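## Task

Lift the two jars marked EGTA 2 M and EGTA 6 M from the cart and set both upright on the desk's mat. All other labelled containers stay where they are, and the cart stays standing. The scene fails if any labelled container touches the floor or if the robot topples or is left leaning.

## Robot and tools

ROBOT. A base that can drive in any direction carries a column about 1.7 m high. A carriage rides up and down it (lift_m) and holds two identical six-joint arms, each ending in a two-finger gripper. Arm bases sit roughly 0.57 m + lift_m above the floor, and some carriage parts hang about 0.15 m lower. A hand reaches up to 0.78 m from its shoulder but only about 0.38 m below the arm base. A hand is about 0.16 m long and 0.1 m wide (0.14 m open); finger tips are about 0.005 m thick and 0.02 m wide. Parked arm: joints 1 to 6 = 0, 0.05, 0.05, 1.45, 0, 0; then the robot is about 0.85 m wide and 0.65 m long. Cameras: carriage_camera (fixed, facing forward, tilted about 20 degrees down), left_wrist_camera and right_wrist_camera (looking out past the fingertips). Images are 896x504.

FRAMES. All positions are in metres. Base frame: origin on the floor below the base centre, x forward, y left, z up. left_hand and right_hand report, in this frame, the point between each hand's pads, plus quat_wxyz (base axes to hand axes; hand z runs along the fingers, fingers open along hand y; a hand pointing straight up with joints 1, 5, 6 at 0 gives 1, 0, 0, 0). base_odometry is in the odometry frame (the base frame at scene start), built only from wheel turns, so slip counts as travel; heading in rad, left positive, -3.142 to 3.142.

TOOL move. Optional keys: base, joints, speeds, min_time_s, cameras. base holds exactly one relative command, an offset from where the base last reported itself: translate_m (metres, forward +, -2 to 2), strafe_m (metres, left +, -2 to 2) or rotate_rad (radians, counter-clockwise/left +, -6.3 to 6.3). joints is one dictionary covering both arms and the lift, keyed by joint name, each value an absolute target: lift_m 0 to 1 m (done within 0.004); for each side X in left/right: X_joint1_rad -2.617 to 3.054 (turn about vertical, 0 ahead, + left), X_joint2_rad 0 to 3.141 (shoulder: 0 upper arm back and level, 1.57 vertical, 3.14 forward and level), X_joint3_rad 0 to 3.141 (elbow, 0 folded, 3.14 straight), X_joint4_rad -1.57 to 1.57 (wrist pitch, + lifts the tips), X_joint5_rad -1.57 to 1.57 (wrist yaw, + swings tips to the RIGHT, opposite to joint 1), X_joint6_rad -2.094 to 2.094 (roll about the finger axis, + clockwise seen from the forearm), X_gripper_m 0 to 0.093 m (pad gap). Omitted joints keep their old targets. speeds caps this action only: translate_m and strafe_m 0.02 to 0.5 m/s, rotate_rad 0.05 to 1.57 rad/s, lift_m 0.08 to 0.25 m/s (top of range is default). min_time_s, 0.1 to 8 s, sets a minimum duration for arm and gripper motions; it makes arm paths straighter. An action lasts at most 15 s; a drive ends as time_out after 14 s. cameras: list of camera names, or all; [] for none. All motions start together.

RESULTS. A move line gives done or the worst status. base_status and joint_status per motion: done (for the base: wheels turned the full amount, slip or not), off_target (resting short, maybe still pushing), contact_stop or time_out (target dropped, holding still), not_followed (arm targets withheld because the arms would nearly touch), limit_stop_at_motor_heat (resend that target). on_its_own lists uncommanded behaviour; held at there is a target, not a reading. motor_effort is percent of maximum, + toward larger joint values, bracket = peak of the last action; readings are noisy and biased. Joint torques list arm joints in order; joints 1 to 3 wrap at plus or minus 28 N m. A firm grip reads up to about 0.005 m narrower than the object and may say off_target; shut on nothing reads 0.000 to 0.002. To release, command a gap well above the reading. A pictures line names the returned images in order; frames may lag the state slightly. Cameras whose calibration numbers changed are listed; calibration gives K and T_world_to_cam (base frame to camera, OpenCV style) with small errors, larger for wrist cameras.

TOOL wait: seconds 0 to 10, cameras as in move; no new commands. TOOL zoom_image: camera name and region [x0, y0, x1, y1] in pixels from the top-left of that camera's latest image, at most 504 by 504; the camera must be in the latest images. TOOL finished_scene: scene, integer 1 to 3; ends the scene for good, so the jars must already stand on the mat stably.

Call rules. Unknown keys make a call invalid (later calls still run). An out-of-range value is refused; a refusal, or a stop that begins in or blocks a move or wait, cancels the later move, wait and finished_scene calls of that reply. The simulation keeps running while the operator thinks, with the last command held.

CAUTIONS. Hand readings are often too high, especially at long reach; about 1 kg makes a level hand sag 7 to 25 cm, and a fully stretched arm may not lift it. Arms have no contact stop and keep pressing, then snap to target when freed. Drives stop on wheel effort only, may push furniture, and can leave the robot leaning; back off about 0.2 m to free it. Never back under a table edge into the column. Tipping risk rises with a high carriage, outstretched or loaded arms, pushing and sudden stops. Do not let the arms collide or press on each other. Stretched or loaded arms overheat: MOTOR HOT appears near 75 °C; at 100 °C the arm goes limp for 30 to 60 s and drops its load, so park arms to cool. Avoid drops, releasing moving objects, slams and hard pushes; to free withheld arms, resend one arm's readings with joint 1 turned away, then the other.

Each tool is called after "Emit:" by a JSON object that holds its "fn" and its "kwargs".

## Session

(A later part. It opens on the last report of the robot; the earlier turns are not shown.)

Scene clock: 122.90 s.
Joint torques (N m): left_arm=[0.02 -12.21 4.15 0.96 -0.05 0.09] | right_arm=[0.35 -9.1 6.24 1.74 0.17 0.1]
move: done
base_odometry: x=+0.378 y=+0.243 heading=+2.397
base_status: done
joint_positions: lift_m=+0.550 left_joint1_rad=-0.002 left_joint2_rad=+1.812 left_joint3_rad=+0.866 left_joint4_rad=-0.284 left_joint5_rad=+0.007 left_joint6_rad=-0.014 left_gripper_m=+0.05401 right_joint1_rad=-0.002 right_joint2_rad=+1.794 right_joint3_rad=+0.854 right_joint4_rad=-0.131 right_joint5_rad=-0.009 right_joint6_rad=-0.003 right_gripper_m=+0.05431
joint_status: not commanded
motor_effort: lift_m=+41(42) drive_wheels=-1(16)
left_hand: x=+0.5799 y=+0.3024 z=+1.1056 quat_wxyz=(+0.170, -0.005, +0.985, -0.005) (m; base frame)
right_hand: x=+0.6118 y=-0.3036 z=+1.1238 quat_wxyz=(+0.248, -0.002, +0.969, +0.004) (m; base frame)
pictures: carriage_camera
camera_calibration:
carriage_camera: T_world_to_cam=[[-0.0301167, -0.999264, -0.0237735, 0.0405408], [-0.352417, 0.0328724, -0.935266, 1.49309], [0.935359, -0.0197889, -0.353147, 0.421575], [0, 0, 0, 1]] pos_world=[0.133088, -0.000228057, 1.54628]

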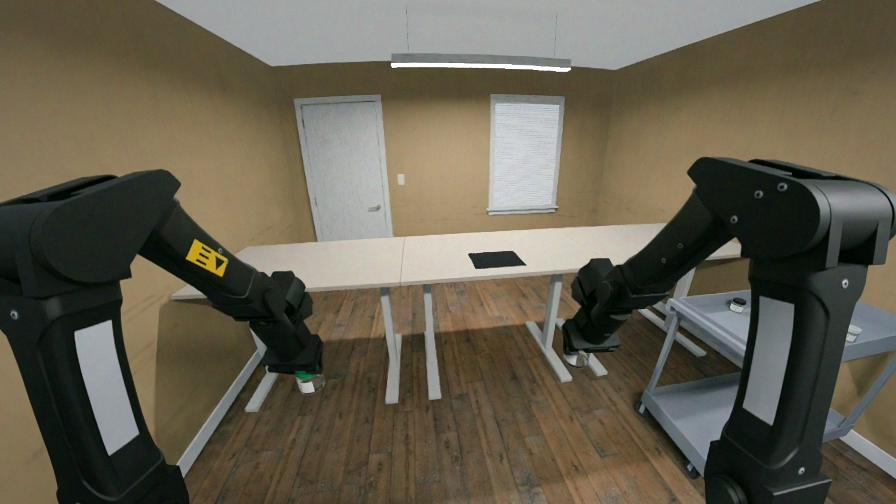

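Emit:
{"fn": "move", "kwargs": {"base": {"strafe_m":-0.35}, "speeds": {"strafe_m":0.3}, "cameras": []}}

Emit:
{"fn": "move", "kwargs": {"base": {"translate_m":0.75}, "speeds": {"translate_m":0.25}, "cameras": ["carriage_camera"]}}

Scene clock: 126.77 s.
Joint torques (N m): left_arm=[-0.13 -12 4.21 0.97 -0.05 0.1] | right_arm=[0.51 -9.1 6.26 1.74 0.15 0.1]
move: done
base_odometry: x=+0.616 y=+0.500 heading=+2.396
base_status: done
joint_positions: lift_m=+0.550 left_joint1_rad=-0.003 left_joint2_rad=+1.810 left_joint3_rad=+0.866 left_joint4_rad=-0.285 left_joint5_rad=+0.007 left_joint6_rad=-0.014 left_gripper_m=+0.05400 right_joint1_rad=-0.003 right_joint2_rad=+1.794 right_joint3_rad=+0.854 right_joint4_rad=-0.131 right_joint5_rad=-0.007 right_joint6_rad=-0.003 right_gripper_m=+0.05431
joint_status: not commanded
motor_effort: lift_m=+42(42) drive_wheels=+0(16)
left_hand: x=+0.5797 y=+0.3021 z=+1.1060 quat_wxyz=(+0.170, -0.005, +0.985, -0.005) (m; base frame)
right_hand: x=+0.6118 y=-0.3044 z=+1.1238 quat_wxyz=(+0.248, -0.001, +0.969, +0.003) (m; base frame)
pictures: none
No camera images: "cameras" was empty.

Scene clock: 131.07 s.
Joint torques (N m): left_arm=[-0.17 -12 4.16 0.99 -0.05 0.09] | right_arm=[0.46 -9.26 6.26 1.74 0.16 0.09]
move: done
base_odometry: x=+0.065 y=+1.009 heading=+2.396
base_status: done
joint_positions: lift_m=+0.550 left_joint1_rad=-0.003 left_joint2_rad=+1.810 left_joint3_rad=+0.866 left_joint4_rad=-0.286 left_joint5_rad=+0.007 left_joint6_rad=-0.014 left_gripper_m=+0.05400 right_joint1_rad=-0.003 right_joint2_rad=+1.794 right_joint3_rad=+0.854 right_joint4_rad=-0.131 right_joint5_rad=-0.007 right_joint6_rad=-0.003 right_gripper_m=+0.05431
joint_status: not commanded
motor_effort: lift_m=+41(42) drive_wheels=-4(20)
left_hand: x=+0.5796 y=+0.3021 z=+1.1060 quat_wxyz=(+0.170, -0.005, +0.985, -0.005) (m; base frame)
right_hand: x=+0.6118 y=-0.3044 z=+1.1237 quat_wxyz=(+0.248, -0.001, +0.969, +0.003) (m; base frame)
pictures: carriage_camera
camera_calibration:
carriage_camera: T_world_to_cam=[[-0.0301167, -0.999264, -0.0237735, 0.0405408], [-0.352417, 0.0328724, -0.935266, 1.49309], [0.935359, -0.0197889, -0.353147, 0.421575], [0, 0, 0, 1]] pos_world=[0.133088, -0.000228057, 1.54628]

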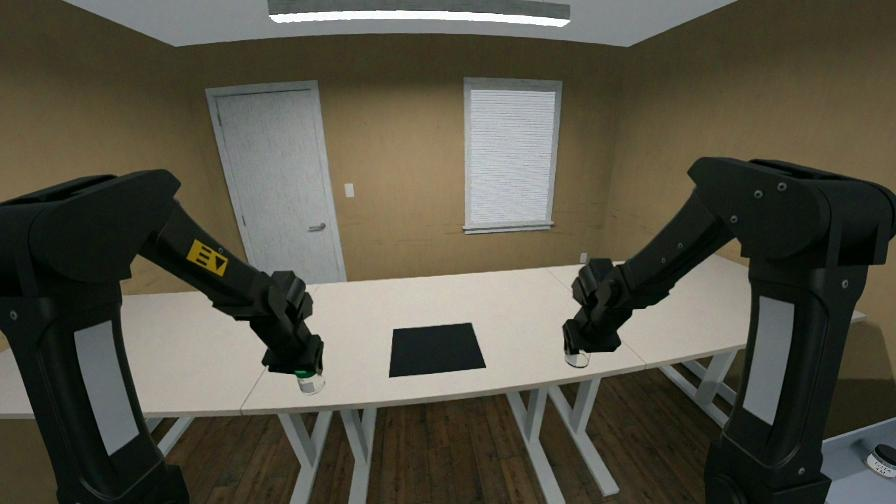

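Emit:
{"fn": "move", "kwargs": {"base": {"rotate_rad":0.09}, "cameras": []}}

Emit:
{"fn": "move", "kwargs": {"base": {"translate_m":0.25}, "speeds": {"translate_m":0.12}, "cameras": ["all"]}}

Scene clock: 133.97 s.
Joint torques (N m): left_arm=[-0.46 -11.99 4.15 1 -0.04 0.09] | right_arm=[0.12 -9.1 6.28 1.73 0.15 0.1]
move: done
base_odometry: x=+0.065 y=+1.010 heading=+2.485
base_status: done
joint_positions: lift_m=+0.550 left_joint1_rad=+0.002 left_joint2_rad=+1.810 left_joint3_rad=+0.866 left_joint4_rad=-0.286 left_joint5_rad=+0.006 left_joint6_rad=-0.014 left_gripper_m=+0.05400 right_joint1_rad=+0.001 right_joint2_rad=+1.794 right_joint3_rad=+0.854 right_joint4_rad=-0.131 right_joint5_rad=-0.006 right_joint6_rad=-0.003 right_gripper_m=+0.05431
joint_status: not commanded
motor_effort: lift_m=+42(42) drive_wheels=-1(13)
left_hand: x=+0.5795 y=+0.3040 z=+1.1059 quat_wxyz=(+0.169, -0.007, +0.985, -0.004) (m; base frame)
right_hand: x=+0.6118 y=-0.3028 z=+1.1237 quat_wxyz=(+0.248, -0.003, +0.969, +0.003) (m; base frame)
pictures: none
No camera images: "cameras" was empty.

Scene clock: 136.90 s.
Joint torques (N m): left_arm=[-0.55 -11.97 4.16 1.02 -0.04 0.09] | right_arm=[0.06 -9.02 6.27 1.75 0.15 0.1]
move: done
base_odometry: x=-0.133 y=+1.162 heading=+2.486
base_status: done
joint_positions: lift_m=+0.550 left_joint1_rad=+0.002 left_joint2_rad=+1.810 left_joint3_rad=+0.866 left_joint4_rad=-0.287 left_joint5_rad=+0.006 left_joint6_rad=-0.014 left_gripper_m=+0.05400 right_joint1_rad=+0.001 right_joint2_rad=+1.794 right_joint3_rad=+0.854 right_joint4_rad=-0.132 right_joint5_rad=-0.006 right_joint6_rad=-0.003 right_gripper_m=+0.05431
joint_status: not commanded
motor_effort: lift_m=+41(42) drive_wheels=-5(18)
left_hand: x=+0.5794 y=+0.3040 z=+1.1059 quat_wxyz=(+0.169, -0.007, +0.986, -0.004) (m; base frame)
right_hand: x=+0.6115 y=-0.3028 z=+1.1236 quat_wxyz=(+0.247, -0.003, +0.969, +0.003) (m; base frame)
pictures: carriage_camera, left_wrist_camera, right_wrist_camera
camera_calibration:
carriage_camera: T_world_to_cam=[[-0.0301167, -0.999264, -0.0237735, 0.0405408], [-0.352417, 0.0328724, -0.935266, 1.49309], [0.935359, -0.0197889, -0.353147, 0.421575], [0, 0, 0, 1]] pos_world=[0.133088, -0.000228057, 1.54628]
left_wrist_camera: T_world_to_cam=[[-0.0055086, -0.999727, 0.0227262, 0.283931], [-0.954835, 0.0120104, 0.296894, 0.22521], [-0.297086, -0.0200643, -0.95464, 1.35601], [0, 0, 0, 1]] pos_world=[0.619453, 0.308356, 1.22118]
right_wrist_camera: T_world_to_cam=[[-0.0559159, -0.998097, -0.0259948, -0.234732], [-0.994472, 0.0533576, 0.0904308, 0.529526], [-0.0888716, 0.0309076, -0.995563, 1.30536], [0, 0, 0, 1]] pos_world=[0.629483, -0.302885, 1.24559]

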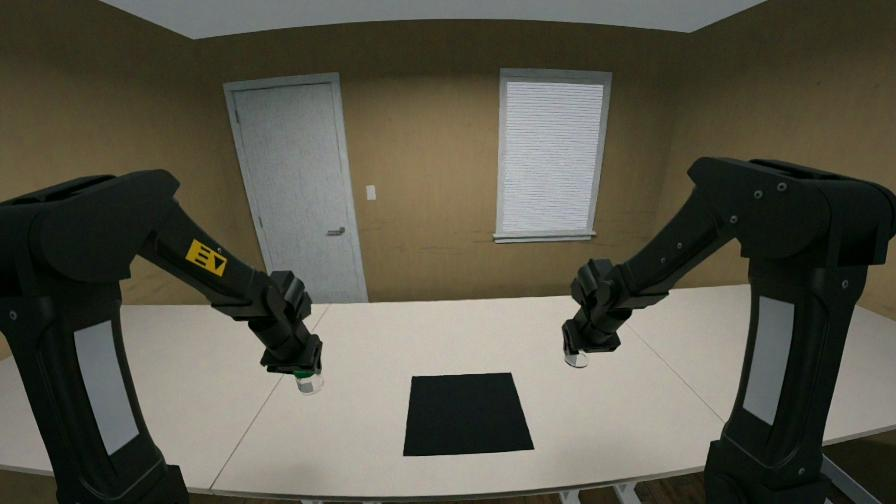

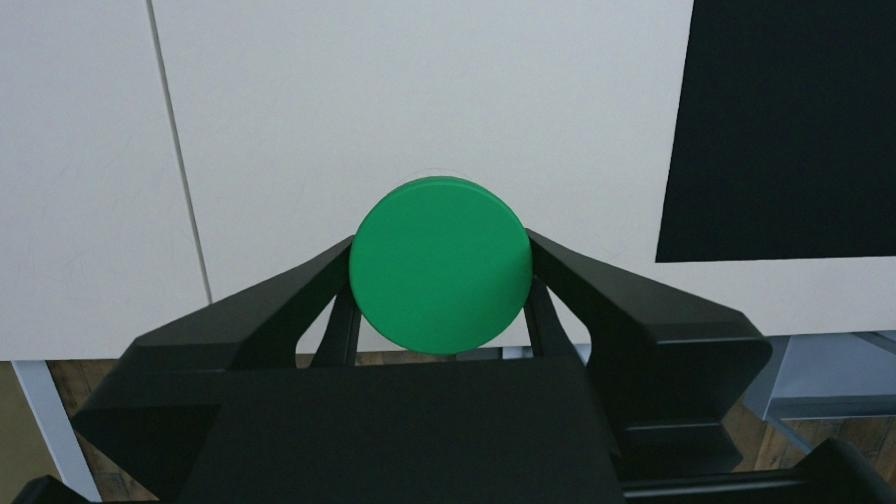

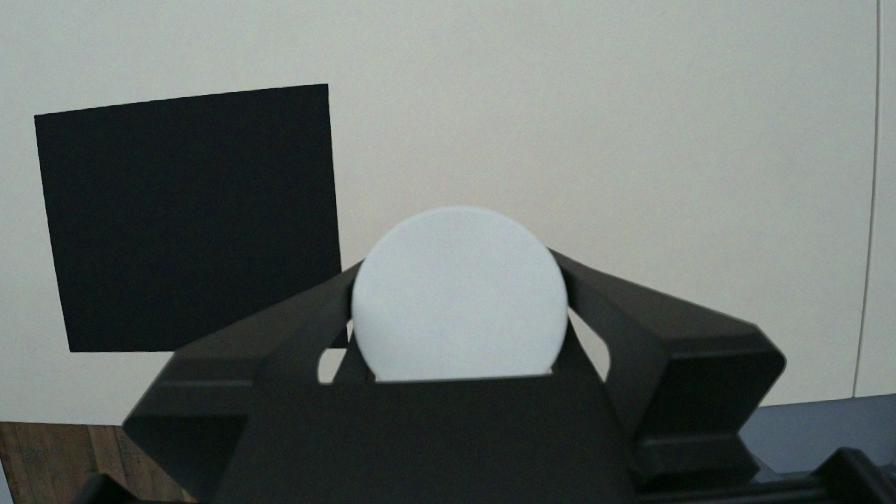

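Emit:
{"fn": "move", "kwargs": {"joints": {"lift_m":0.68}, "cameras": []}}

Emit:
{"fn": "move", "kwargs": {"joints": {"right_joint1_rad":0.381,"right_joint2_rad":2.509,"right_joint3_rad":1.137,"right_joint4_rad":0.32}, "min_time_s": 3.5, "cameras": ["right_wrist_camera","carriage_camera"]}}

Scene clock: 141.53 s.
Joint torques (N m): left_arm=[-0.55 -10.96 4.63 1.01 -0.04 0.1] | right_arm=[0.05 -9.06 6.27 1.75 0.15 0.09]
move: done
base_odometry: x=-0.133 y=+1.162 heading=+2.486
base_status: not commanded
joint_positions: lift_m=+0.680 left_joint1_rad=+0.002 left_joint2_rad=+1.800 left_joint3_rad=+0.860 left_joint4_rad=-0.289 left_joint5_rad=+0.006 left_joint6_rad=-0.014 left_gripper_m=+0.05400 right_joint1_rad=+0.001 right_joint2_rad=+1.793 right_joint3_rad=+0.854 right_joint4_rad=-0.131 right_joint5_rad=-0.006 right_joint6_rad=-0.003 right_gripper_m=+0.05431
joint_status: all done
motor_effort: lift_m=+43(51) drive_wheels=+9(9)
left_hand: x=+0.5780 y=+0.3040 z=+1.2374 quat_wxyz=(+0.170, -0.007, +0.985, -0.004) (m; base frame)
right_hand: x=+0.6117 y=-0.3028 z=+1.2537 quat_wxyz=(+0.248, -0.003, +0.969, +0.003) (m; base frame)
pictures: none
No camera images: "cameras" was empty.

Scene clock: 145.33 s.
Joint torques (N m): left_arm=[-0.55 -10.96 4.64 1.01 -0.04 0.09] | right_arm=[0.75 -9.5 5.41 1.89 0.15 0.1]
move: done
base_odometry: x=-0.133 y=+1.162 heading=+2.486
base_status: not commanded
joint_positions: lift_m=+0.680 left_joint1_rad=+0.002 left_joint2_rad=+1.800 left_joint3_rad=+0.860 left_joint4_rad=-0.289 left_joint5_rad=+0.006 left_joint6_rad=-0.014 left_gripper_m=+0.05400 right_joint1_rad=+0.375 right_joint2_rad=+2.496 right_joint3_rad=+1.121 right_joint4_rad=+0.302 right_joint5_rad=-0.006 right_joint6_rad=-0.003 right_gripper_m=+0.05431
joint_status: all done
motor_effort: lift_m=+43(43) drive_wheels=+9(9)
left_hand: x=+0.5780 y=+0.3040 z=+1.2374 quat_wxyz=(+0.170, -0.007, +0.985, -0.004) (m; base frame)
right_hand: x=+0.6450 y=-0.1368 z=+1.0884 quat_wxyz=(+0.241, -0.183, +0.952, +0.049) (m; base frame)
pictures: carriage_camera, right_wrist_camera
camera_calibration:
carriage_camera: T_world_to_cam=[[-0.0301167, -0.999264, -0.0237735, 0.043629], [-0.352417, 0.0328724, -0.935266, 1.61459], [0.935359, -0.0197889, -0.353147, 0.46745], [0, 0, 0, 1]] pos_world=[0.133088, -0.000228057, 1.67618]
right_wrist_camera: T_world_to_cam=[[0.312404, -0.949597, -0.0258857, -0.299175], [-0.945108, -0.313444, 0.0923273, 0.473114], [-0.0957874, -0.00437866, -0.995392, 1.2676], [0, 0, 0, 1]] pos_world=[0.662027, -0.13025, 1.21034]

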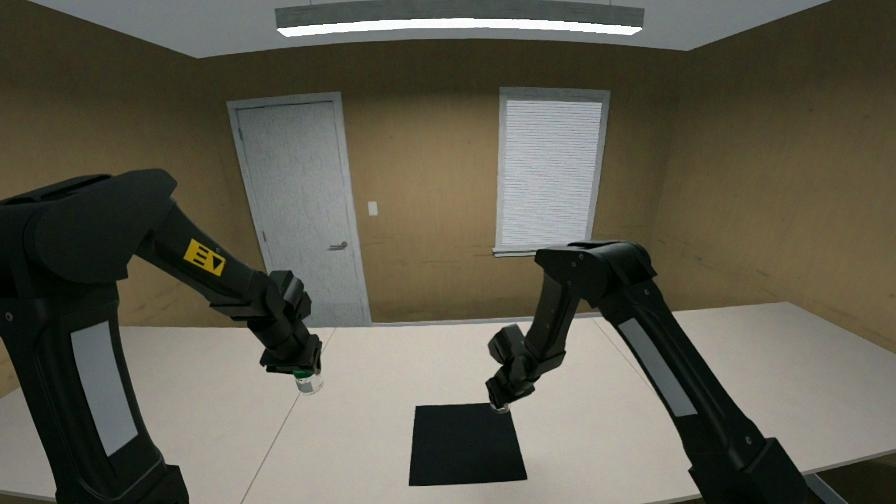

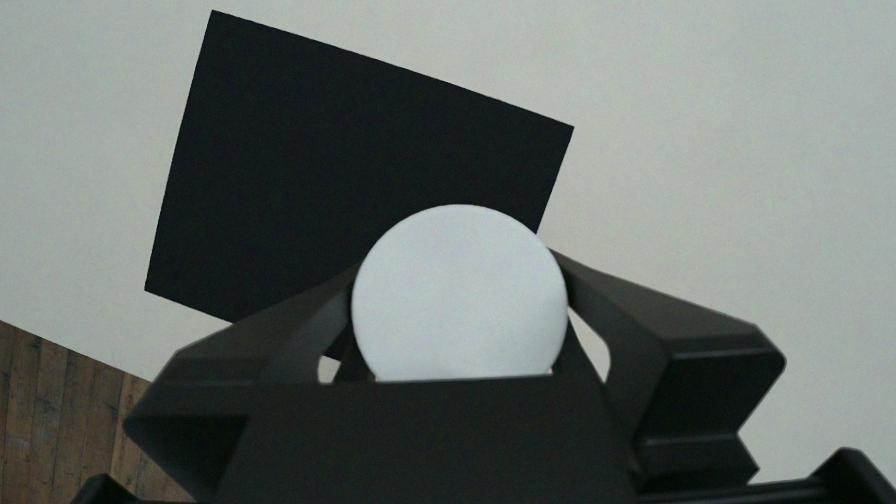

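Emit:
{"fn": "move", "kwargs": {"joints": {"right_joint1_rad":0.41,"lift_m":0.57}, "speeds": {"lift_m":0.1}, "cameras": ["right_wrist_camera","carriage_camera"]}}

Emit:
{"fn": "zoom_image", "kwargs": {"camera": "carriage_camera", "region": [440, 320, 580, 440]}}

Scene clock: 147.70 s.
Joint torques (N m): left_arm=[-1.03 -10.63 4.64 1.03 -0.04 0.1] | right_arm=[0.27 -10.32 4.98 1.8 0.14 0.1]
move: done
base_odometry: x=-0.133 y=+1.162 heading=+2.486
base_status: not commanded
joint_positions: lift_m=+0.570 left_joint1_rad=+0.002 left_joint2_rad=+1.798 left_joint3_rad=+0.860 left_joint4_rad=-0.290 left_joint5_rad=+0.006 left_joint6_rad=-0.014 left_gripper_m=+0.05400 right_joint1_rad=+0.410 right_joint2_rad=+2.504 right_joint3_rad=+1.125 right_joint4_rad=+0.309 right_joint5_rad=-0.006 right_joint6_rad=-0.003 right_gripper_m=+0.05431
joint_status: all done
motor_effort: lift_m=+36(37) drive_wheels=-4(9)
left_hand: x=+0.5779 y=+0.3040 z=+1.1283 quat_wxyz=(+0.171, -0.007, +0.985, -0.004) (m; base frame)
right_hand: x=+0.6402 y=-0.1218 z=+0.9771 quat_wxyz=(+0.242, -0.199, +0.948, +0.053) (m; base frame)
pictures: carriage_camera, right_wrist_camera
camera_calibration:
carriage_camera: T_world_to_cam=[[-0.0301167, -0.999264, -0.0237735, 0.0410255], [-0.352417, 0.0328724, -0.935266, 1.51216], [0.935359, -0.0197889, -0.353147, 0.428775], [0, 0, 0, 1]] pos_world=[0.133088, -0.000228057, 1.56667]
right_wrist_camera: T_world_to_cam=[[0.345096, -0.938214, -0.0257698, -0.30593], [-0.934051, -0.345996, 0.0885156, 0.476166], [-0.0919628, -0.00647602, -0.995741, 1.15411], [0, 0, 0, 1]] pos_world=[0.656474, -0.114802, 1.09916]

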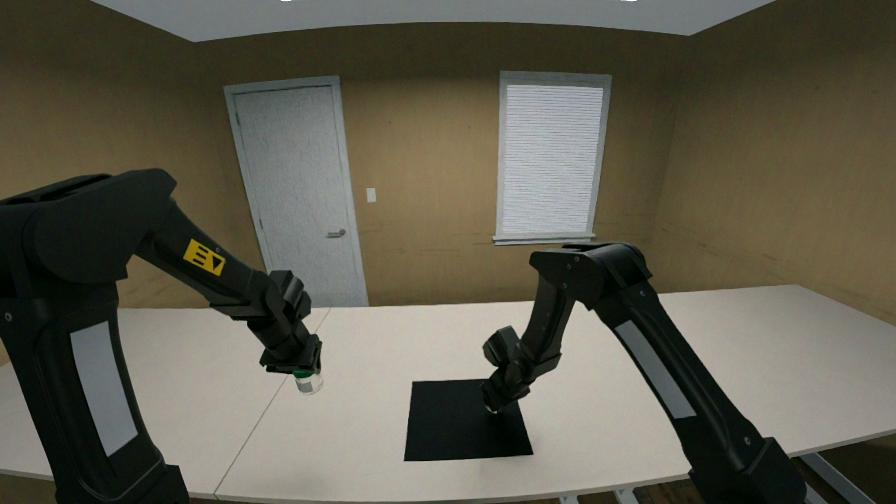

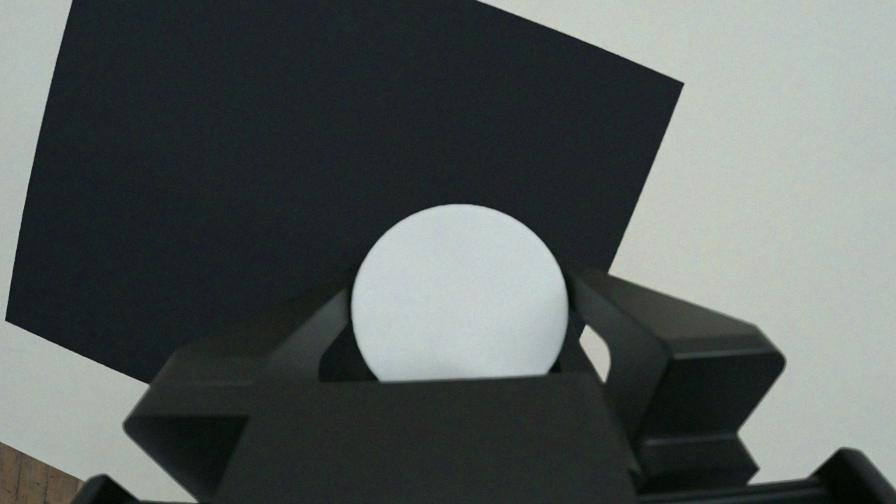

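Scaled by 3.600.

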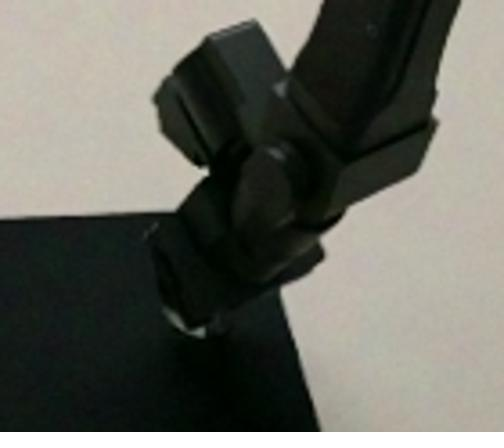

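Emit:
{"fn": "move", "kwargs": {"joints": {"lift_m":0.558}, "speeds": {"lift_m":0.08}, "cameras": []}}

Emit:
{"fn": "move", "kwargs": {"joints": {"lift_m":0.552}, "speeds": {"lift_m":0.08}, "cameras": []}}

Emit:
{"fn": "move", "kwargs": {"joints": {"lift_m":0.546}, "speeds": {"lift_m":0.08}, "cameras": ["carriage_camera"]}}

Emit:
{"fn": "zoom_image", "kwargs": {"camera": "carriage_camera", "region": [440, 320, 580, 440]}}

Scene clock: 149.20 s.
Joint torques (N m): left_arm=[-0.59 -10.7 4.67 0.97 -0.04 0.09] | right_arm=[0.25 -10.45 4.94 1.78 0.14 0.1]
move: done
base_odometry: x=-0.133 y=+1.162 heading=+2.486
base_status: not commanded
joint_positions: lift_m=+0.558 left_joint1_rad=+0.002 left_joint2_rad=+1.797 left_joint3_rad=+0.860 left_joint4_rad=-0.288 left_joint5_rad=+0.006 left_joint6_rad=-0.014 left_gripper_m=+0.05400 right_joint1_rad=+0.410 right_joint2_rad=+2.506 right_joint3_rad=+1.127 right_joint4_rad=+0.313 right_joint5_rad=-0.006 right_joint6_rad=-0.003 right_gripper_m=+0.05431
joint_status: all done
motor_effort: lift_m=+37(37) drive_wheels=+9(10)
left_hand: x=+0.5784 y=+0.3040 z=+1.1167 quat_wxyz=(+0.172, -0.007, +0.985, -0.004) (m; base frame)
right_hand: x=+0.6411 y=-0.1214 z=+0.9653 quat_wxyz=(+0.244, -0.199, +0.948, +0.053) (m; base frame)
pictures: none
No camera images: "cameras" was empty.

Scene clock: 149.63 s.
Joint torques (N m): left_arm=[-0.64 -10.69 4.63 1.02 -0.04 0.09] | right_arm=[0.25 -10.48 4.74 1.8 0.14 0.1]
move: done
base_odometry: x=-0.133 y=+1.162 heading=+2.486
base_status: not commanded
joint_positions: lift_m=+0.552 left_joint1_rad=+0.002 left_joint2_rad=+1.797 left_joint3_rad=+0.860 left_joint4_rad=-0.289 left_joint5_rad=+0.006 left_joint6_rad=-0.014 left_gripper_m=+0.05400 right_joint1_rad=+0.410 right_joint2_rad=+2.507 right_joint3_rad=+1.128 right_joint4_rad=+0.314 right_joint5_rad=-0.006 right_joint6_rad=-0.003 right_gripper_m=+0.05431
joint_status: all done
motor_effort: lift_m=+36(37) drive_wheels=+9(10)
left_hand: x=+0.5781 y=+0.3040 z=+1.1107 quat_wxyz=(+0.171, -0.007, +0.985, -0.004) (m; base frame)
right_hand: x=+0.6415 y=-0.1212 z=+0.9592 quat_wxyz=(+0.244, -0.199, +0.947, +0.053) (m; base frame)
pictures: none
No camera images: "cameras" was empty.

Scene clock: 150.13 s.
Joint torques (N m): left_arm=[-0.58 -10.69 4.71 1.03 -0.04 0.09] | right_arm=[0.21 -9.74 4.82 1.79 0.14 0.08]
move: done
base_odometry: x=-0.133 y=+1.162 heading=+2.486
base_status: not commanded
joint_positions: lift_m=+0.546 left_joint1_rad=+0.002 left_joint2_rad=+1.797 left_joint3_rad=+0.859 left_joint4_rad=-0.290 left_joint5_rad=+0.006 left_joint6_rad=-0.014 left_gripper_m=+0.05400 right_joint1_rad=+0.410 right_joint2_rad=+2.499 right_joint3_rad=+1.128 right_joint4_rad=+0.312 right_joint5_rad=-0.006 right_joint6_rad=-0.002 right_gripper_m=+0.05431
joint_status: all done
motor_effort: lift_m=+33(34) drive_wheels=+10(12)
left_hand: x=+0.5777 y=+0.3040 z=+1.1048 quat_wxyz=(+0.171, -0.007, +0.985, -0.004) (m; base frame)
right_hand: x=+0.6435 y=-0.1203 z=+0.9570 quat_wxyz=(+0.248, -0.199, +0.947, +0.054) (m; base frame)
pictures: carriage_camera
camera_calibration:
carriage_camera: T_world_to_cam=[[-0.0301167, -0.999264, -0.0237735, 0.0404624], [-0.352417, 0.0328724, -0.935266, 1.49001], [0.935359, -0.0197889, -0.353147, 0.420411], [0, 0, 0, 1]] pos_world=[0.133088, -0.000228057, 1.54298]

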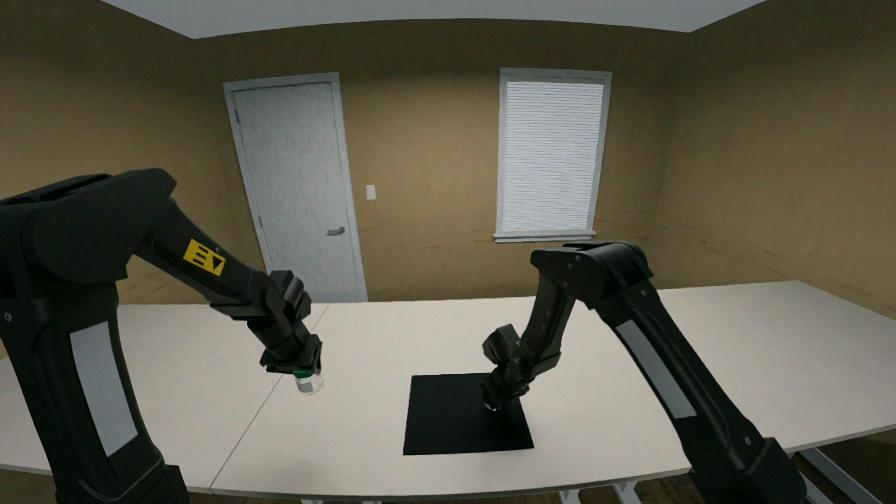

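Scaled by 3.600.

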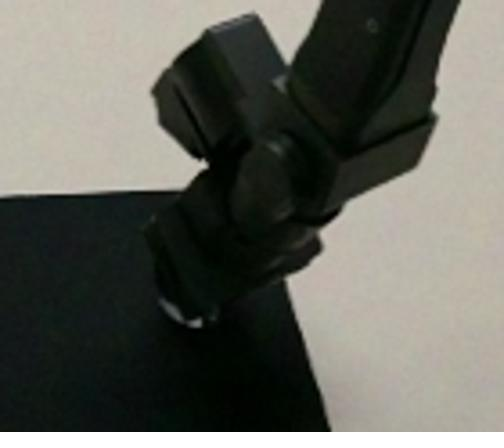

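Emit:
{"fn": "move", "kwargs": {"joints": {"lift_m":0.55}, "speeds": {"lift_m":0.08}, "cameras": []}}

Emit:
{"fn": "move", "kwargs": {"joints": {"right_gripper_m":0.062}, "min_time_s": 2, "cameras": []}}

Emit:
{"fn": "move", "kwargs": {"joints": {"right_gripper_m":0.085}, "min_time_s": 1.5, "cameras": ["right_wrist_camera"]}}

Scene clock: 151.20 s.
Joint torques (N m): left_arm=[-0.58 -10.65 4.72 1.01 -0.04 0.1] | right_arm=[0.13 -9.81 4.85 1.76 0.14 0.08]
move: done
base_odometry: x=-0.133 y=+1.162 heading=+2.486
base_status: not commanded
joint_positions: lift_m=+0.550 left_joint1_rad=+0.002 left_joint2_rad=+1.797 left_joint3_rad=+0.859 left_joint4_rad=-0.288 left_joint5_rad=+0.006 left_joint6_rad=-0.014 left_gripper_m=+0.05400 right_joint1_rad=+0.410 right_joint2_rad=+2.500 right_joint3_rad=+1.129 right_joint4_rad=+0.314 right_joint5_rad=-0.006 right_joint6_rad=-0.002 right_gripper_m=+0.05431
joint_status: all done
motor_effort: lift_m=+44(49) drive_wheels=+9(10)
left_hand: x=+0.5782 y=+0.3040 z=+1.1082 quat_wxyz=(+0.172, -0.007, +0.985, -0.004) (m; base frame)
right_hand: x=+0.6436 y=-0.1203 z=+0.9598 quat_wxyz=(+0.248, -0.199, +0.947, +0.054) (m; base frame)
pictures: none
No camera images: "cameras" was empty.

Scene clock: 153.47 s.
Joint torques (N m): left_arm=[-0.57 -10.63 4.71 1.01 -0.04 0.1] | right_arm=[0.25 -9.91 4.78 1.78 0.15 0.09]
move: done
base_odometry: x=-0.133 y=+1.162 heading=+2.486
base_status: not commanded
joint_positions: lift_m=+0.550 left_joint1_rad=+0.002 left_joint2_rad=+1.797 left_joint3_rad=+0.859 left_joint4_rad=-0.288 left_joint5_rad=+0.006 left_joint6_rad=-0.014 left_gripper_m=+0.05400 right_joint1_rad=+0.410 right_joint2_rad=+2.500 right_joint3_rad=+1.129 right_joint4_rad=+0.314 right_joint5_rad=-0.006 right_joint6_rad=-0.002 right_gripper_m=+0.06190
joint_status: all done
motor_effort: lift_m=+43(44) drive_wheels=+9(9)
left_hand: x=+0.5782 y=+0.3040 z=+1.1082 quat_wxyz=(+0.172, -0.007, +0.985, -0.004) (m; base frame)
right_hand: x=+0.6436 y=-0.1203 z=+0.9598 quat_wxyz=(+0.248, -0.199, +0.947, +0.054) (m; base frame)
pictures: none
No camera images: "cameras" was empty.

Scene clock: 155.27 s.
Joint torques (N m): left_arm=[-0.55 -10.65 4.72 1.01 -0.04 0.09] | right_arm=[0.25 -9.91 4.75 1.78 0.14 0.08]
move: done
base_odometry: x=-0.133 y=+1.162 heading=+2.486
base_status: not commanded
joint_positions: lift_m=+0.550 left_joint1_rad=+0.002 left_joint2_rad=+1.797 left_joint3_rad=+0.859 left_joint4_rad=-0.288 left_joint5_rad=+0.006 left_joint6_rad=-0.014 left_gripper_m=+0.05400 right_joint1_rad=+0.410 right_joint2_rad=+2.500 right_joint3_rad=+1.129 right_joint4_rad=+0.314 right_joint5_rad=-0.006 right_joint6_rad=-0.002 right_gripper_m=+0.08487
joint_status: all done
motor_effort: lift_m=+43(44) drive_wheels=+9(9)
left_hand: x=+0.5782 y=+0.3040 z=+1.1082 quat_wxyz=(+0.172, -0.007, +0.985, -0.004) (m; base frame)
right_hand: x=+0.6436 y=-0.1203 z=+0.9598 quat_wxyz=(+0.248, -0.199, +0.947, +0.054) (m; base frame)
pictures: right_wrist_camera
camera_calibration:
right_wrist_camera: T_world_to_cam=[[0.344456, -0.938413, -0.02705, -0.304543], [-0.935328, -0.345516, 0.0760266, 0.494335], [-0.0806905, -0.000887242, -0.996739, 1.13156], [0, 0, 0, 1]] pos_world=[0.658573, -0.113982, 1.08205]

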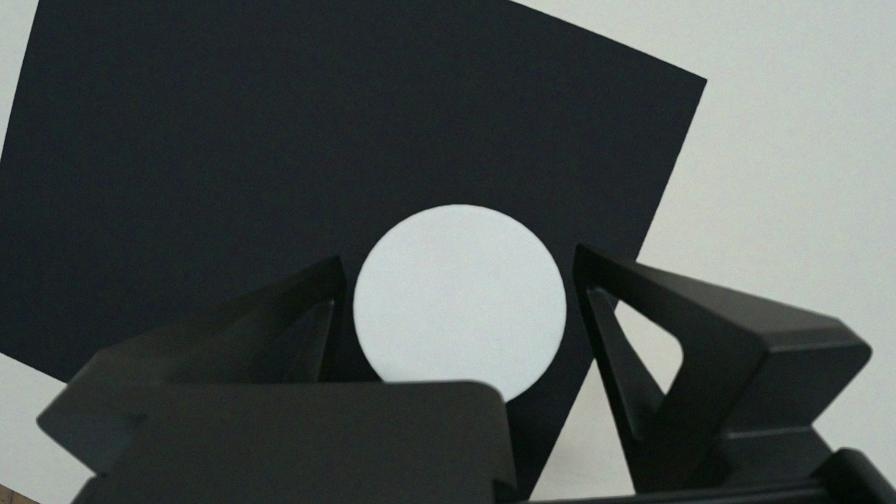

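Emit:
{"fn": "move", "kwargs": {"joints": {"lift_m":0.69}, "speeds": {"lift_m":0.1}, "cameras": ["right_wrist_camera"]}}

Emit:
{"fn": "move", "kwargs": {"joints": {"right_joint1_rad":0,"right_joint2_rad":0.05,"right_joint3_rad":0.05,"right_joint4_rad":1.45}, "min_time_s": 4, "cameras": []}}

Emit:
{"fn": "move", "kwargs": {"joints": {"left_joint1_rad":-0.569,"left_joint2_rad":2.575,"left_joint3_rad":1.438,"left_joint4_rad":-0.074}, "min_time_s": 4, "cameras": ["left_wrist_camera","carriage_camera"]}}

Scene clock: 157.80 s.
Joint torques (N m): left_arm=[-0.62 -10.69 4.68 1.01 -0.04 0.1] | right_arm=[0.44 -10.26 4.67 1.74 0.14 0.08]
move: done
base_odometry: x=-0.133 y=+1.162 heading=+2.486
base_status: not commanded
joint_positions: lift_m=+0.690 left_joint1_rad=+0.002 left_joint2_rad=+1.797 left_joint3_rad=+0.859 left_joint4_rad=-0.288 left_joint5_rad=+0.006 left_joint6_rad=-0.014 left_gripper_m=+0.05400 right_joint1_rad=+0.410 right_joint2_rad=+2.504 right_joint3_rad=+1.129 right_joint4_rad=+0.318 right_joint5_rad=-0.006 right_joint6_rad=-0.002 right_gripper_m=+0.08487
joint_status: all done
motor_effort: lift_m=+41(50) drive_wheels=+9(9)
left_hand: x=+0.5783 y=+0.3040 z=+1.2484 quat_wxyz=(+0.172, -0.007, +0.985, -0.004) (m; base frame)
right_hand: x=+0.6437 y=-0.1203 z=+1.0988 quat_wxyz=(+0.248, -0.199, +0.947, +0.054) (m; base frame)
pictures: right_wrist_camera
camera_calibration:
right_wrist_camera: T_world_to_cam=[[0.344475, -0.938404, -0.0270942, -0.300744], [-0.935381, -0.345539, 0.075267, 0.484675], [-0.079993, -0.000584228, -0.996795, 1.26974], [0, 0, 0, 1]] pos_world=[0.658524, -0.114004, 1.22104]

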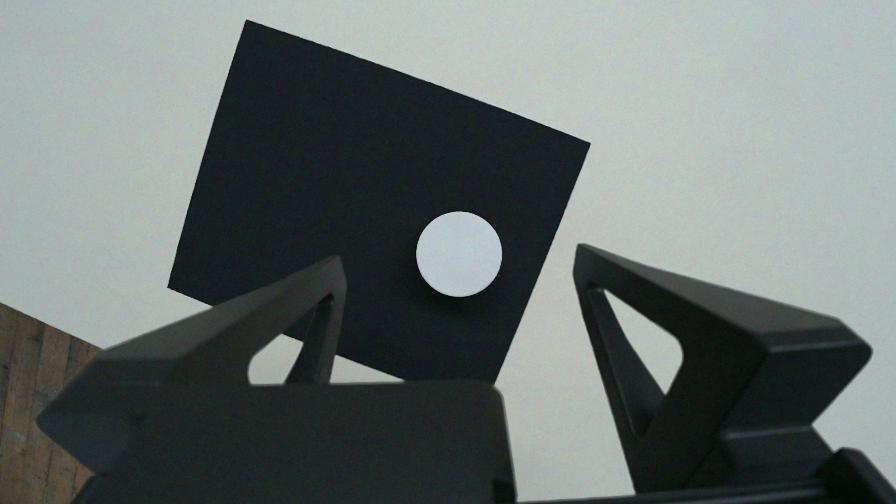

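Scene clock: 162.10 s.
Joint torques (N m): left_arm=[-0.57 -10.65 4.72 1.01 -0.04 0.09] | right_arm=[-0.43 2.43 5.41 0.02 0.14 0.09]
move: done
base_odometry: x=-0.133 y=+1.162 heading=+2.486
base_status: not commanded
joint_positions: lift_m=+0.690 left_joint1_rad=+0.002 left_joint2_rad=+1.797 left_joint3_rad=+0.859 left_joint4_rad=-0.288 left_joint5_rad=+0.006 left_joint6_rad=-0.014 left_gripper_m=+0.05400 right_joint1_rad=+0.006 right_joint2_rad=+0.058 right_joint3_rad=+0.057 right_joint4_rad=+1.437 right_joint5_rad=-0.006 right_joint6_rad=-0.002 right_gripper_m=+0.08487
joint_status: all done
motor_effort: lift_m=+42(42) drive_wheels=-4(9)
left_hand: x=+0.5783 y=+0.3040 z=+1.2484 quat_wxyz=(+0.172, -0.007, +0.985, -0.004) (m; base frame)
right_hand: x=+0.2571 y=-0.3031 z=+1.7030 quat_wxyz=(+0.998, -0.003, +0.067, +0.002) (m; base frame)
pictures: none
No camera images: "cameras" was empty.

Scene clock: 166.40 s.
Joint torques (N m): left_arm=[-1.02 -13.16 6.46 1.07 -0.04 0.1] | right_arm=[-0.42 2.43 5.42 -0.04 0.14 0.09]
move: done
base_odometry: x=-0.133 y=+1.162 heading=+2.486
base_status: not commanded
joint_positions: lift_m=+0.690 left_joint1_rad=-0.563 left_joint2_rad=+2.566 left_joint3_rad=+1.410 left_joint4_rad=-0.094 left_joint5_rad=+0.006 left_joint6_rad=-0.014 left_gripper_m=+0.05400 right_joint1_rad=+0.006 right_joint2_rad=+0.058 right_joint3_rad=+0.056 right_joint4_rad=+1.439 right_joint5_rad=-0.006 right_joint6_rad=-0.002 right_gripper_m=+0.08487
joint_status: all done
motor_effort: lift_m=+42(42) drive_wheels=-4(4)
left_hand: x=+0.6218 y=+0.0513 z=+1.0949 quat_wxyz=(+0.152, +0.268, +0.950, -0.048) (m; base frame)
right_hand: x=+0.2567 y=-0.3032 z=+1.7030 quat_wxyz=(+0.998, -0.003, +0.067, +0.002) (m; base frame)
pictures: carriage_camera, left_wrist_camera
camera_calibration:
carriage_camera: T_world_to_cam=[[-0.0301167, -0.999264, -0.0237735, 0.0438691], [-0.352417, 0.0328724, -0.935266, 1.62403], [0.935359, -0.0197889, -0.353147, 0.471015], [0, 0, 0, 1]] pos_world=[0.133088, -0.000228057, 1.68628]
left_wrist_camera: T_world_to_cam=[[-0.539204, -0.841865, 0.0228616, 0.355357], [-0.795293, 0.517931, 0.315051, 0.126957], [-0.277071, 0.151695, -0.948799, 1.32537], [0, 0, 0, 1]] pos_world=[0.659799, 0.0323553, 1.20939]

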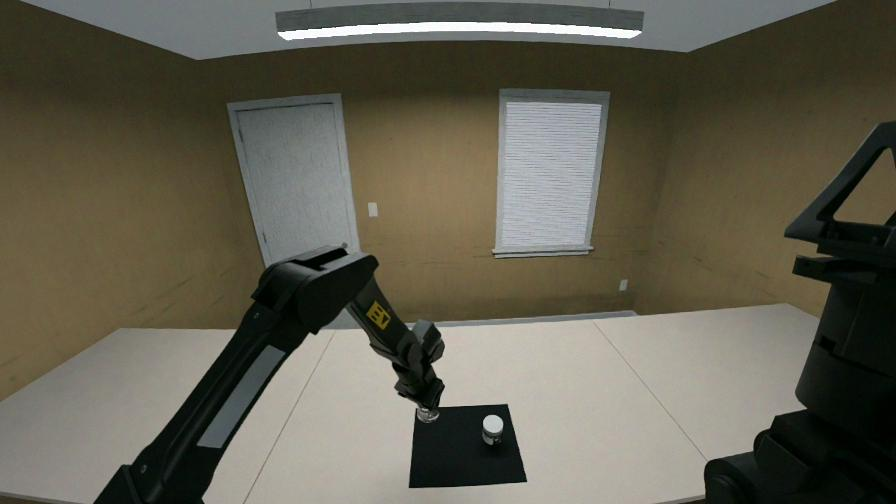

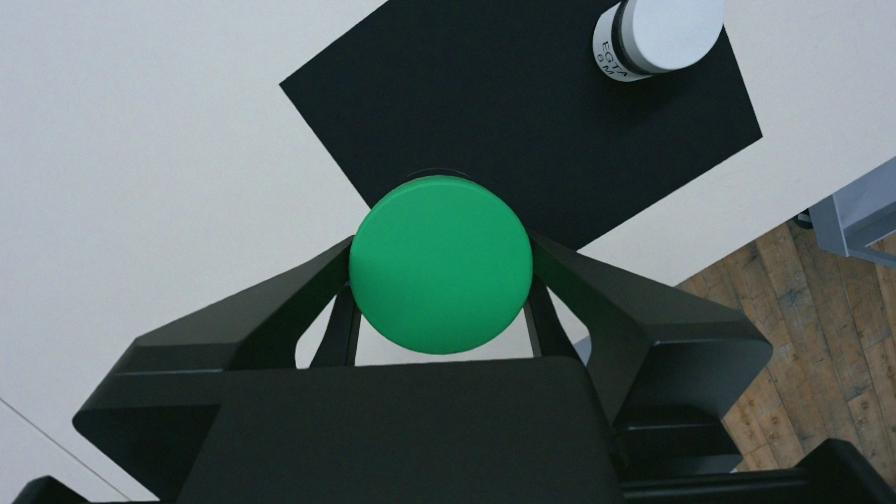

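Emit:
{"fn": "move", "kwargs": {"joints": {"left_joint1_rad":-0.6,"lift_m":0.575}, "speeds": {"lift_m":0.1}, "cameras": []}}

Emit:
{"fn": "move", "kwargs": {"joints": {"lift_m":0.562}, "speeds": {"lift_m":0.08}, "cameras": ["left_wrist_camera","carriage_camera"]}}

Scene clock: 171.97 s.
Joint torques (N m): left_arm=[-0.59 -14.34 6.2 0.99 -0.04 0.09] | right_arm=[-0.43 2.66 5.81 -0.06 0.14 0.08]
move: done
base_odometry: x=-0.133 y=+1.162 heading=+2.486
base_status: not commanded
joint_positions: lift_m=+0.575 left_joint1_rad=-0.600 left_joint2_rad=+2.575 left_joint3_rad=+1.416 left_joint4_rad=-0.088 left_joint5_rad=+0.006 left_joint6_rad=-0.014 left_gripper_m=+0.05400 right_joint1_rad=+0.006 right_joint2_rad=+0.055 right_joint3_rad=+0.052 right_joint4_rad=+1.441 right_joint5_rad=-0.006 right_joint6_rad=-0.002 right_gripper_m=+0.08487
joint_status: all done
motor_effort: lift_m=+36(37) drive_wheels=+9(9)
left_hand: x=+0.6131 y=+0.0359 z=+0.9779 quat_wxyz=(+0.153, +0.286, +0.945, -0.051) (m; base frame)
right_hand: x=+0.2567 y=-0.3032 z=+1.5873 quat_wxyz=(+0.998, -0.003, +0.067, +0.002) (m; base frame)
pictures: none
No camera images: "cameras" was empty.

Scene clock: 172.50 s.
Joint torques (N m): left_arm=[-0.28 -14.46 5.82 1.01 -0.04 0.09] | right_arm=[-0.5 2.71 5.85 -0.13 0.13 0.08]
move: done
base_odometry: x=-0.133 y=+1.162 heading=+2.486
base_status: not commanded
joint_positions: lift_m=+0.562 left_joint1_rad=-0.600 left_joint2_rad=+2.578 left_joint3_rad=+1.418 left_joint4_rad=-0.084 left_joint5_rad=+0.006 left_joint6_rad=-0.014 left_gripper_m=+0.05400 right_joint1_rad=+0.006 right_joint2_rad=+0.055 right_joint3_rad=+0.050 right_joint4_rad=+1.442 right_joint5_rad=-0.006 right_joint6_rad=-0.002 right_gripper_m=+0.08487
joint_status: all done
motor_effort: lift_m=+36(37) drive_wheels=-4(9)
left_hand: x=+0.6139 y=+0.0353 z=+0.9646 quat_wxyz=(+0.154, +0.285, +0.944, -0.052) (m; base frame)
right_hand: x=+0.2569 y=-0.3031 z=+1.5738 quat_wxyz=(+0.998, -0.003, +0.067, +0.002) (m; base frame)
pictures: carriage_camera, left_wrist_camera
camera_calibration:
carriage_camera: T_world_to_cam=[[-0.0301167, -0.999264, -0.0237735, 0.0408375], [-0.352417, 0.0328724, -0.935266, 1.50477], [0.935359, -0.0197889, -0.353147, 0.425983], [0, 0, 0, 1]] pos_world=[0.133088, -0.000228057, 1.55876]
left_wrist_camera: T_world_to_cam=[[-0.570401, -0.82105, 0.0228219, 0.359056], [-0.776854, 0.548303, 0.309615, 0.162887], [-0.266723, 0.158876, -0.950588, 1.19712], [0, 0, 0, 1]] pos_world=[0.650646, 0.0152972, 1.07935]

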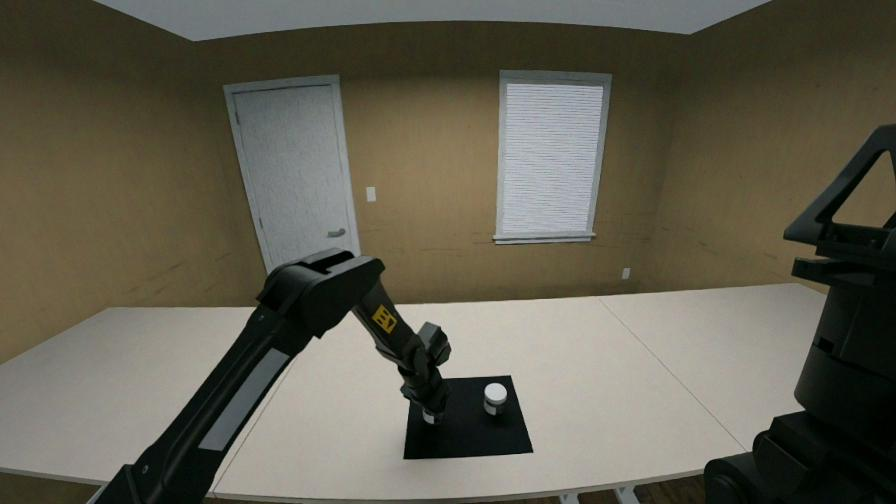

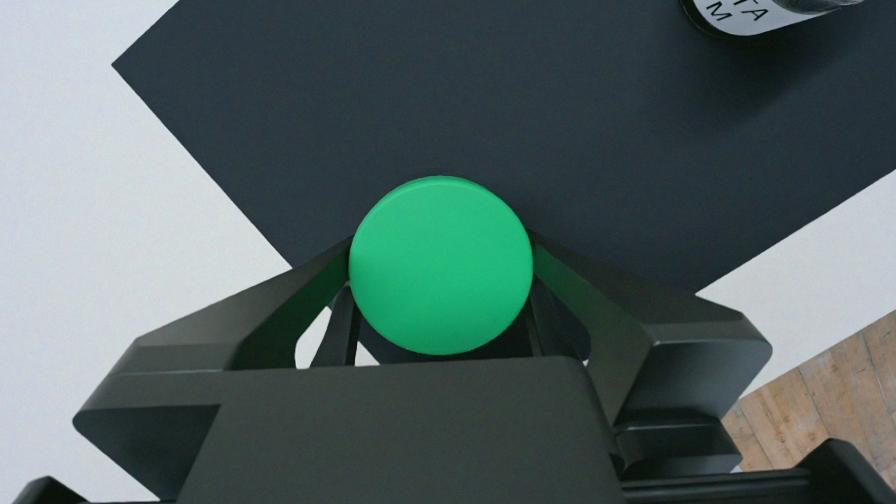

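Emit:
{"fn": "move", "kwargs": {"joints": {"lift_m":0.556}, "speeds": {"lift_m":0.08}, "cameras": []}}

Emit:
{"fn": "move", "kwargs": {"joints": {"lift_m":0.550}, "speeds": {"lift_m":0.08}, "cameras": []}}

Scene clock: 173.77 s.
Joint torques (N m): left_arm=[-0.39 -13.5 5.75 1.1 -0.02 0.1] | right_arm=[-0.4 2.73 5.96 -0.09 0.14 0.08]
move: done
base_odometry: x=-0.133 y=+1.162 heading=+2.486
base_status: not commanded
joint_positions: lift_m=+0.556 left_joint1_rad=-0.600 left_joint2_rad=+2.568 left_joint3_rad=+1.420 left_joint4_rad=-0.096 left_joint5_rad=+0.005 left_joint6_rad=-0.014 left_gripper_m=+0.05400 right_joint1_rad=+0.006 right_joint2_rad=+0.054 right_joint3_rad=+0.050 right_joint4_rad=+1.443 right_joint5_rad=-0.006 right_joint6_rad=-0.002 right_gripper_m=+0.08487
joint_status: all done
motor_effort: lift_m=+33(34) drive_wheels=+10(10)
left_hand: x=+0.6144 y=+0.0350 z=+0.9624 quat_wxyz=(+0.154, +0.285, +0.945, -0.052) (m; base frame)
right_hand: x=+0.2566 y=-0.3032 z=+1.5681 quat_wxyz=(+0.998, -0.003, +0.066, +0.002) (m; base frame)
pictures: none
No camera images: "cameras" was empty.

Scene clock: 174.20 s.
Joint torques (N m): left_arm=[-0.49 -12.04 5.81 1.25 -0.04 0.1] | right_arm=[-0.4 2.8 5.98 -0.09 0.13 0.08]
move: done
base_odometry: x=-0.133 y=+1.162 heading=+2.486
base_status: not commanded
joint_positions: lift_m=+0.551 left_joint1_rad=-0.600 left_joint2_rad=+2.553 left_joint3_rad=+1.420 left_joint4_rad=-0.114 left_joint5_rad=+0.005 left_joint6_rad=-0.014 left_gripper_m=+0.05400 right_joint1_rad=+0.006 right_joint2_rad=+0.054 right_joint3_rad=+0.050 right_joint4_rad=+1.443 right_joint5_rad=-0.006 right_joint6_rad=-0.002 right_gripper_m=+0.08487
joint_status: all done
motor_effort: lift_m=+33(33) drive_wheels=+10(11)
left_hand: x=+0.6147 y=+0.0348 z=+0.9622 quat_wxyz=(+0.153, +0.285, +0.945, -0.051) (m; base frame)
right_hand: x=+0.2565 y=-0.3032 z=+1.5621 quat_wxyz=(+0.998, -0.003, +0.066, +0.002) (m; base frame)
pictures: none
No camera images: "cameras" was empty.

Contact. Release.

Emit:
{"fn": "move", "kwargs": {"joints": {"lift_m":0.556}, "speeds": {"lift_m":0.08}, "cameras": []}}

Emit:
{"fn": "move", "kwargs": {"joints": {"left_gripper_m":0.062}, "min_time_s": 2, "cameras": []}}

Emit:
{"fn": "move", "kwargs": {"joints": {"left_gripper_m":0.082}, "min_time_s": 1.5, "cameras": ["left_wrist_camera"]}}

Scene clock: 175.37 s.
Joint torques (N m): left_arm=[-0.42 -13.07 5.75 1.09 -0.04 0.09] | right_arm=[-0.39 2.78 6.04 -0.11 0.14 0.08]
move: done
base_odometry: x=-0.133 y=+1.162 heading=+2.486
base_status: not commanded
joint_positions: lift_m=+0.556 left_joint1_rad=-0.600 left_joint2_rad=+2.564 left_joint3_rad=+1.420 left_joint4_rad=-0.094 left_joint5_rad=+0.005 left_joint6_rad=-0.014 left_gripper_m=+0.05400 right_joint1_rad=+0.006 right_joint2_rad=+0.054 right_joint3_rad=+0.049 right_joint4_rad=+1.443 right_joint5_rad=-0.006 right_joint6_rad=-0.002 right_gripper_m=+0.08487
joint_status: all done
motor_effort: lift_m=+43(50) drive_wheels=+9(10)
left_hand: x=+0.6160 y=+0.0340 z=+0.9639 quat_wxyz=(+0.157, +0.285, +0.944, -0.053) (m; base frame)
right_hand: x=+0.2564 y=-0.3032 z=+1.5672 quat_wxyz=(+0.998, -0.003, +0.066, +0.002) (m; base frame)
pictures: none
No camera images: "cameras" was empty.

Scene clock: 177.67 s.
Joint torques (N m): left_arm=[-0.39 -13.08 5.76 1.07 -0.04 0.1] | right_arm=[-0.43 2.81 6.01 -0.09 0.14 0.08]
move: done
base_odometry: x=-0.133 y=+1.162 heading=+2.486
base_status: not commanded
joint_positions: lift_m=+0.556 left_joint1_rad=-0.600 left_joint2_rad=+2.564 left_joint3_rad=+1.420 left_joint4_rad=-0.090 left_joint5_rad=+0.005 left_joint6_rad=-0.014 left_gripper_m=+0.06196 right_joint1_rad=+0.006 right_joint2_rad=+0.054 right_joint3_rad=+0.049 right_joint4_rad=+1.443 right_joint5_rad=-0.006 right_joint6_rad=-0.002 right_gripper_m=+0.08487
joint_status: all done
motor_effort: lift_m=+43(43) drive_wheels=+9(9)
left_hand: x=+0.6168 y=+0.0334 z=+0.9642 quat_wxyz=(+0.159, +0.285, +0.944, -0.053) (m; base frame)
right_hand: x=+0.2564 y=-0.3032 z=+1.5672 quat_wxyz=(+0.998, -0.003, +0.066, +0.002) (m; base frame)
pictures: none
No camera images: "cameras" was empty.

Scene clock: 179.47 s.
Joint torques (N m): left_arm=[-0.39 -13.08 5.76 1.07 -0.03 0.09] | right_arm=[-0.4 2.8 6 -0.1 0.14 0.08]
move: done
base_odometry: x=-0.133 y=+1.162 heading=+2.486
base_status: not commanded
joint_positions: lift_m=+0.556 left_joint1_rad=-0.600 left_joint2_rad=+2.564 left_joint3_rad=+1.420 left_joint4_rad=-0.090 left_joint5_rad=+0.005 left_joint6_rad=-0.014 left_gripper_m=+0.08193 right_joint1_rad=+0.006 right_joint2_rad=+0.054 right_joint3_rad=+0.049 right_joint4_rad=+1.443 right_joint5_rad=-0.006 right_joint6_rad=-0.002 right_gripper_m=+0.08487
joint_status: all done
motor_effort: lift_m=+42(43) drive_wheels=+9(9)
left_hand: x=+0.6168 y=+0.0334 z=+0.9642 quat_wxyz=(+0.159, +0.285, +0.944, -0.053) (m; base frame)
right_hand: x=+0.2564 y=-0.3032 z=+1.5672 quat_wxyz=(+0.998, -0.003, +0.066, +0.002) (m; base frame)
pictures: left_wrist_camera
camera_calibration:
left_wrist_camera: T_world_to_cam=[[-0.570488, -0.821001, 0.0223913, 0.359622], [-0.77948, 0.549823, 0.300175, 0.176902], [-0.258755, 0.153793, -0.953621, 1.19598], [0, 0, 0, 1]] pos_world=[0.652518, 0.0140514, 1.07936]

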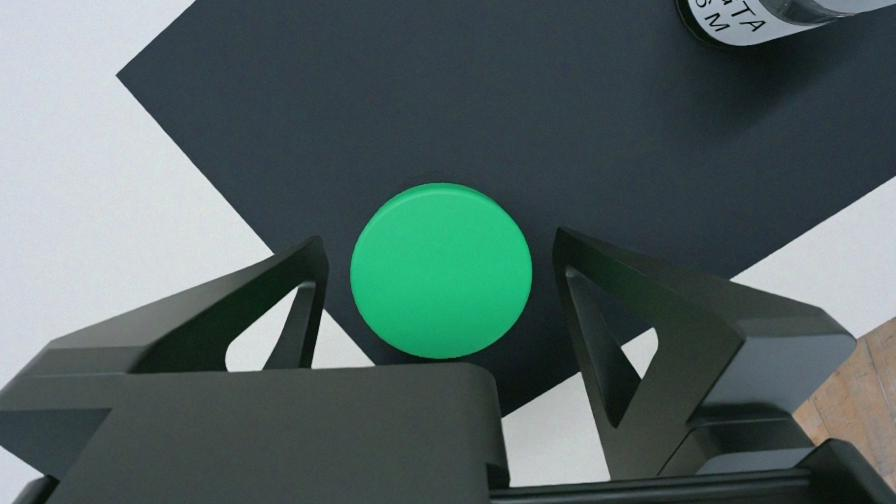

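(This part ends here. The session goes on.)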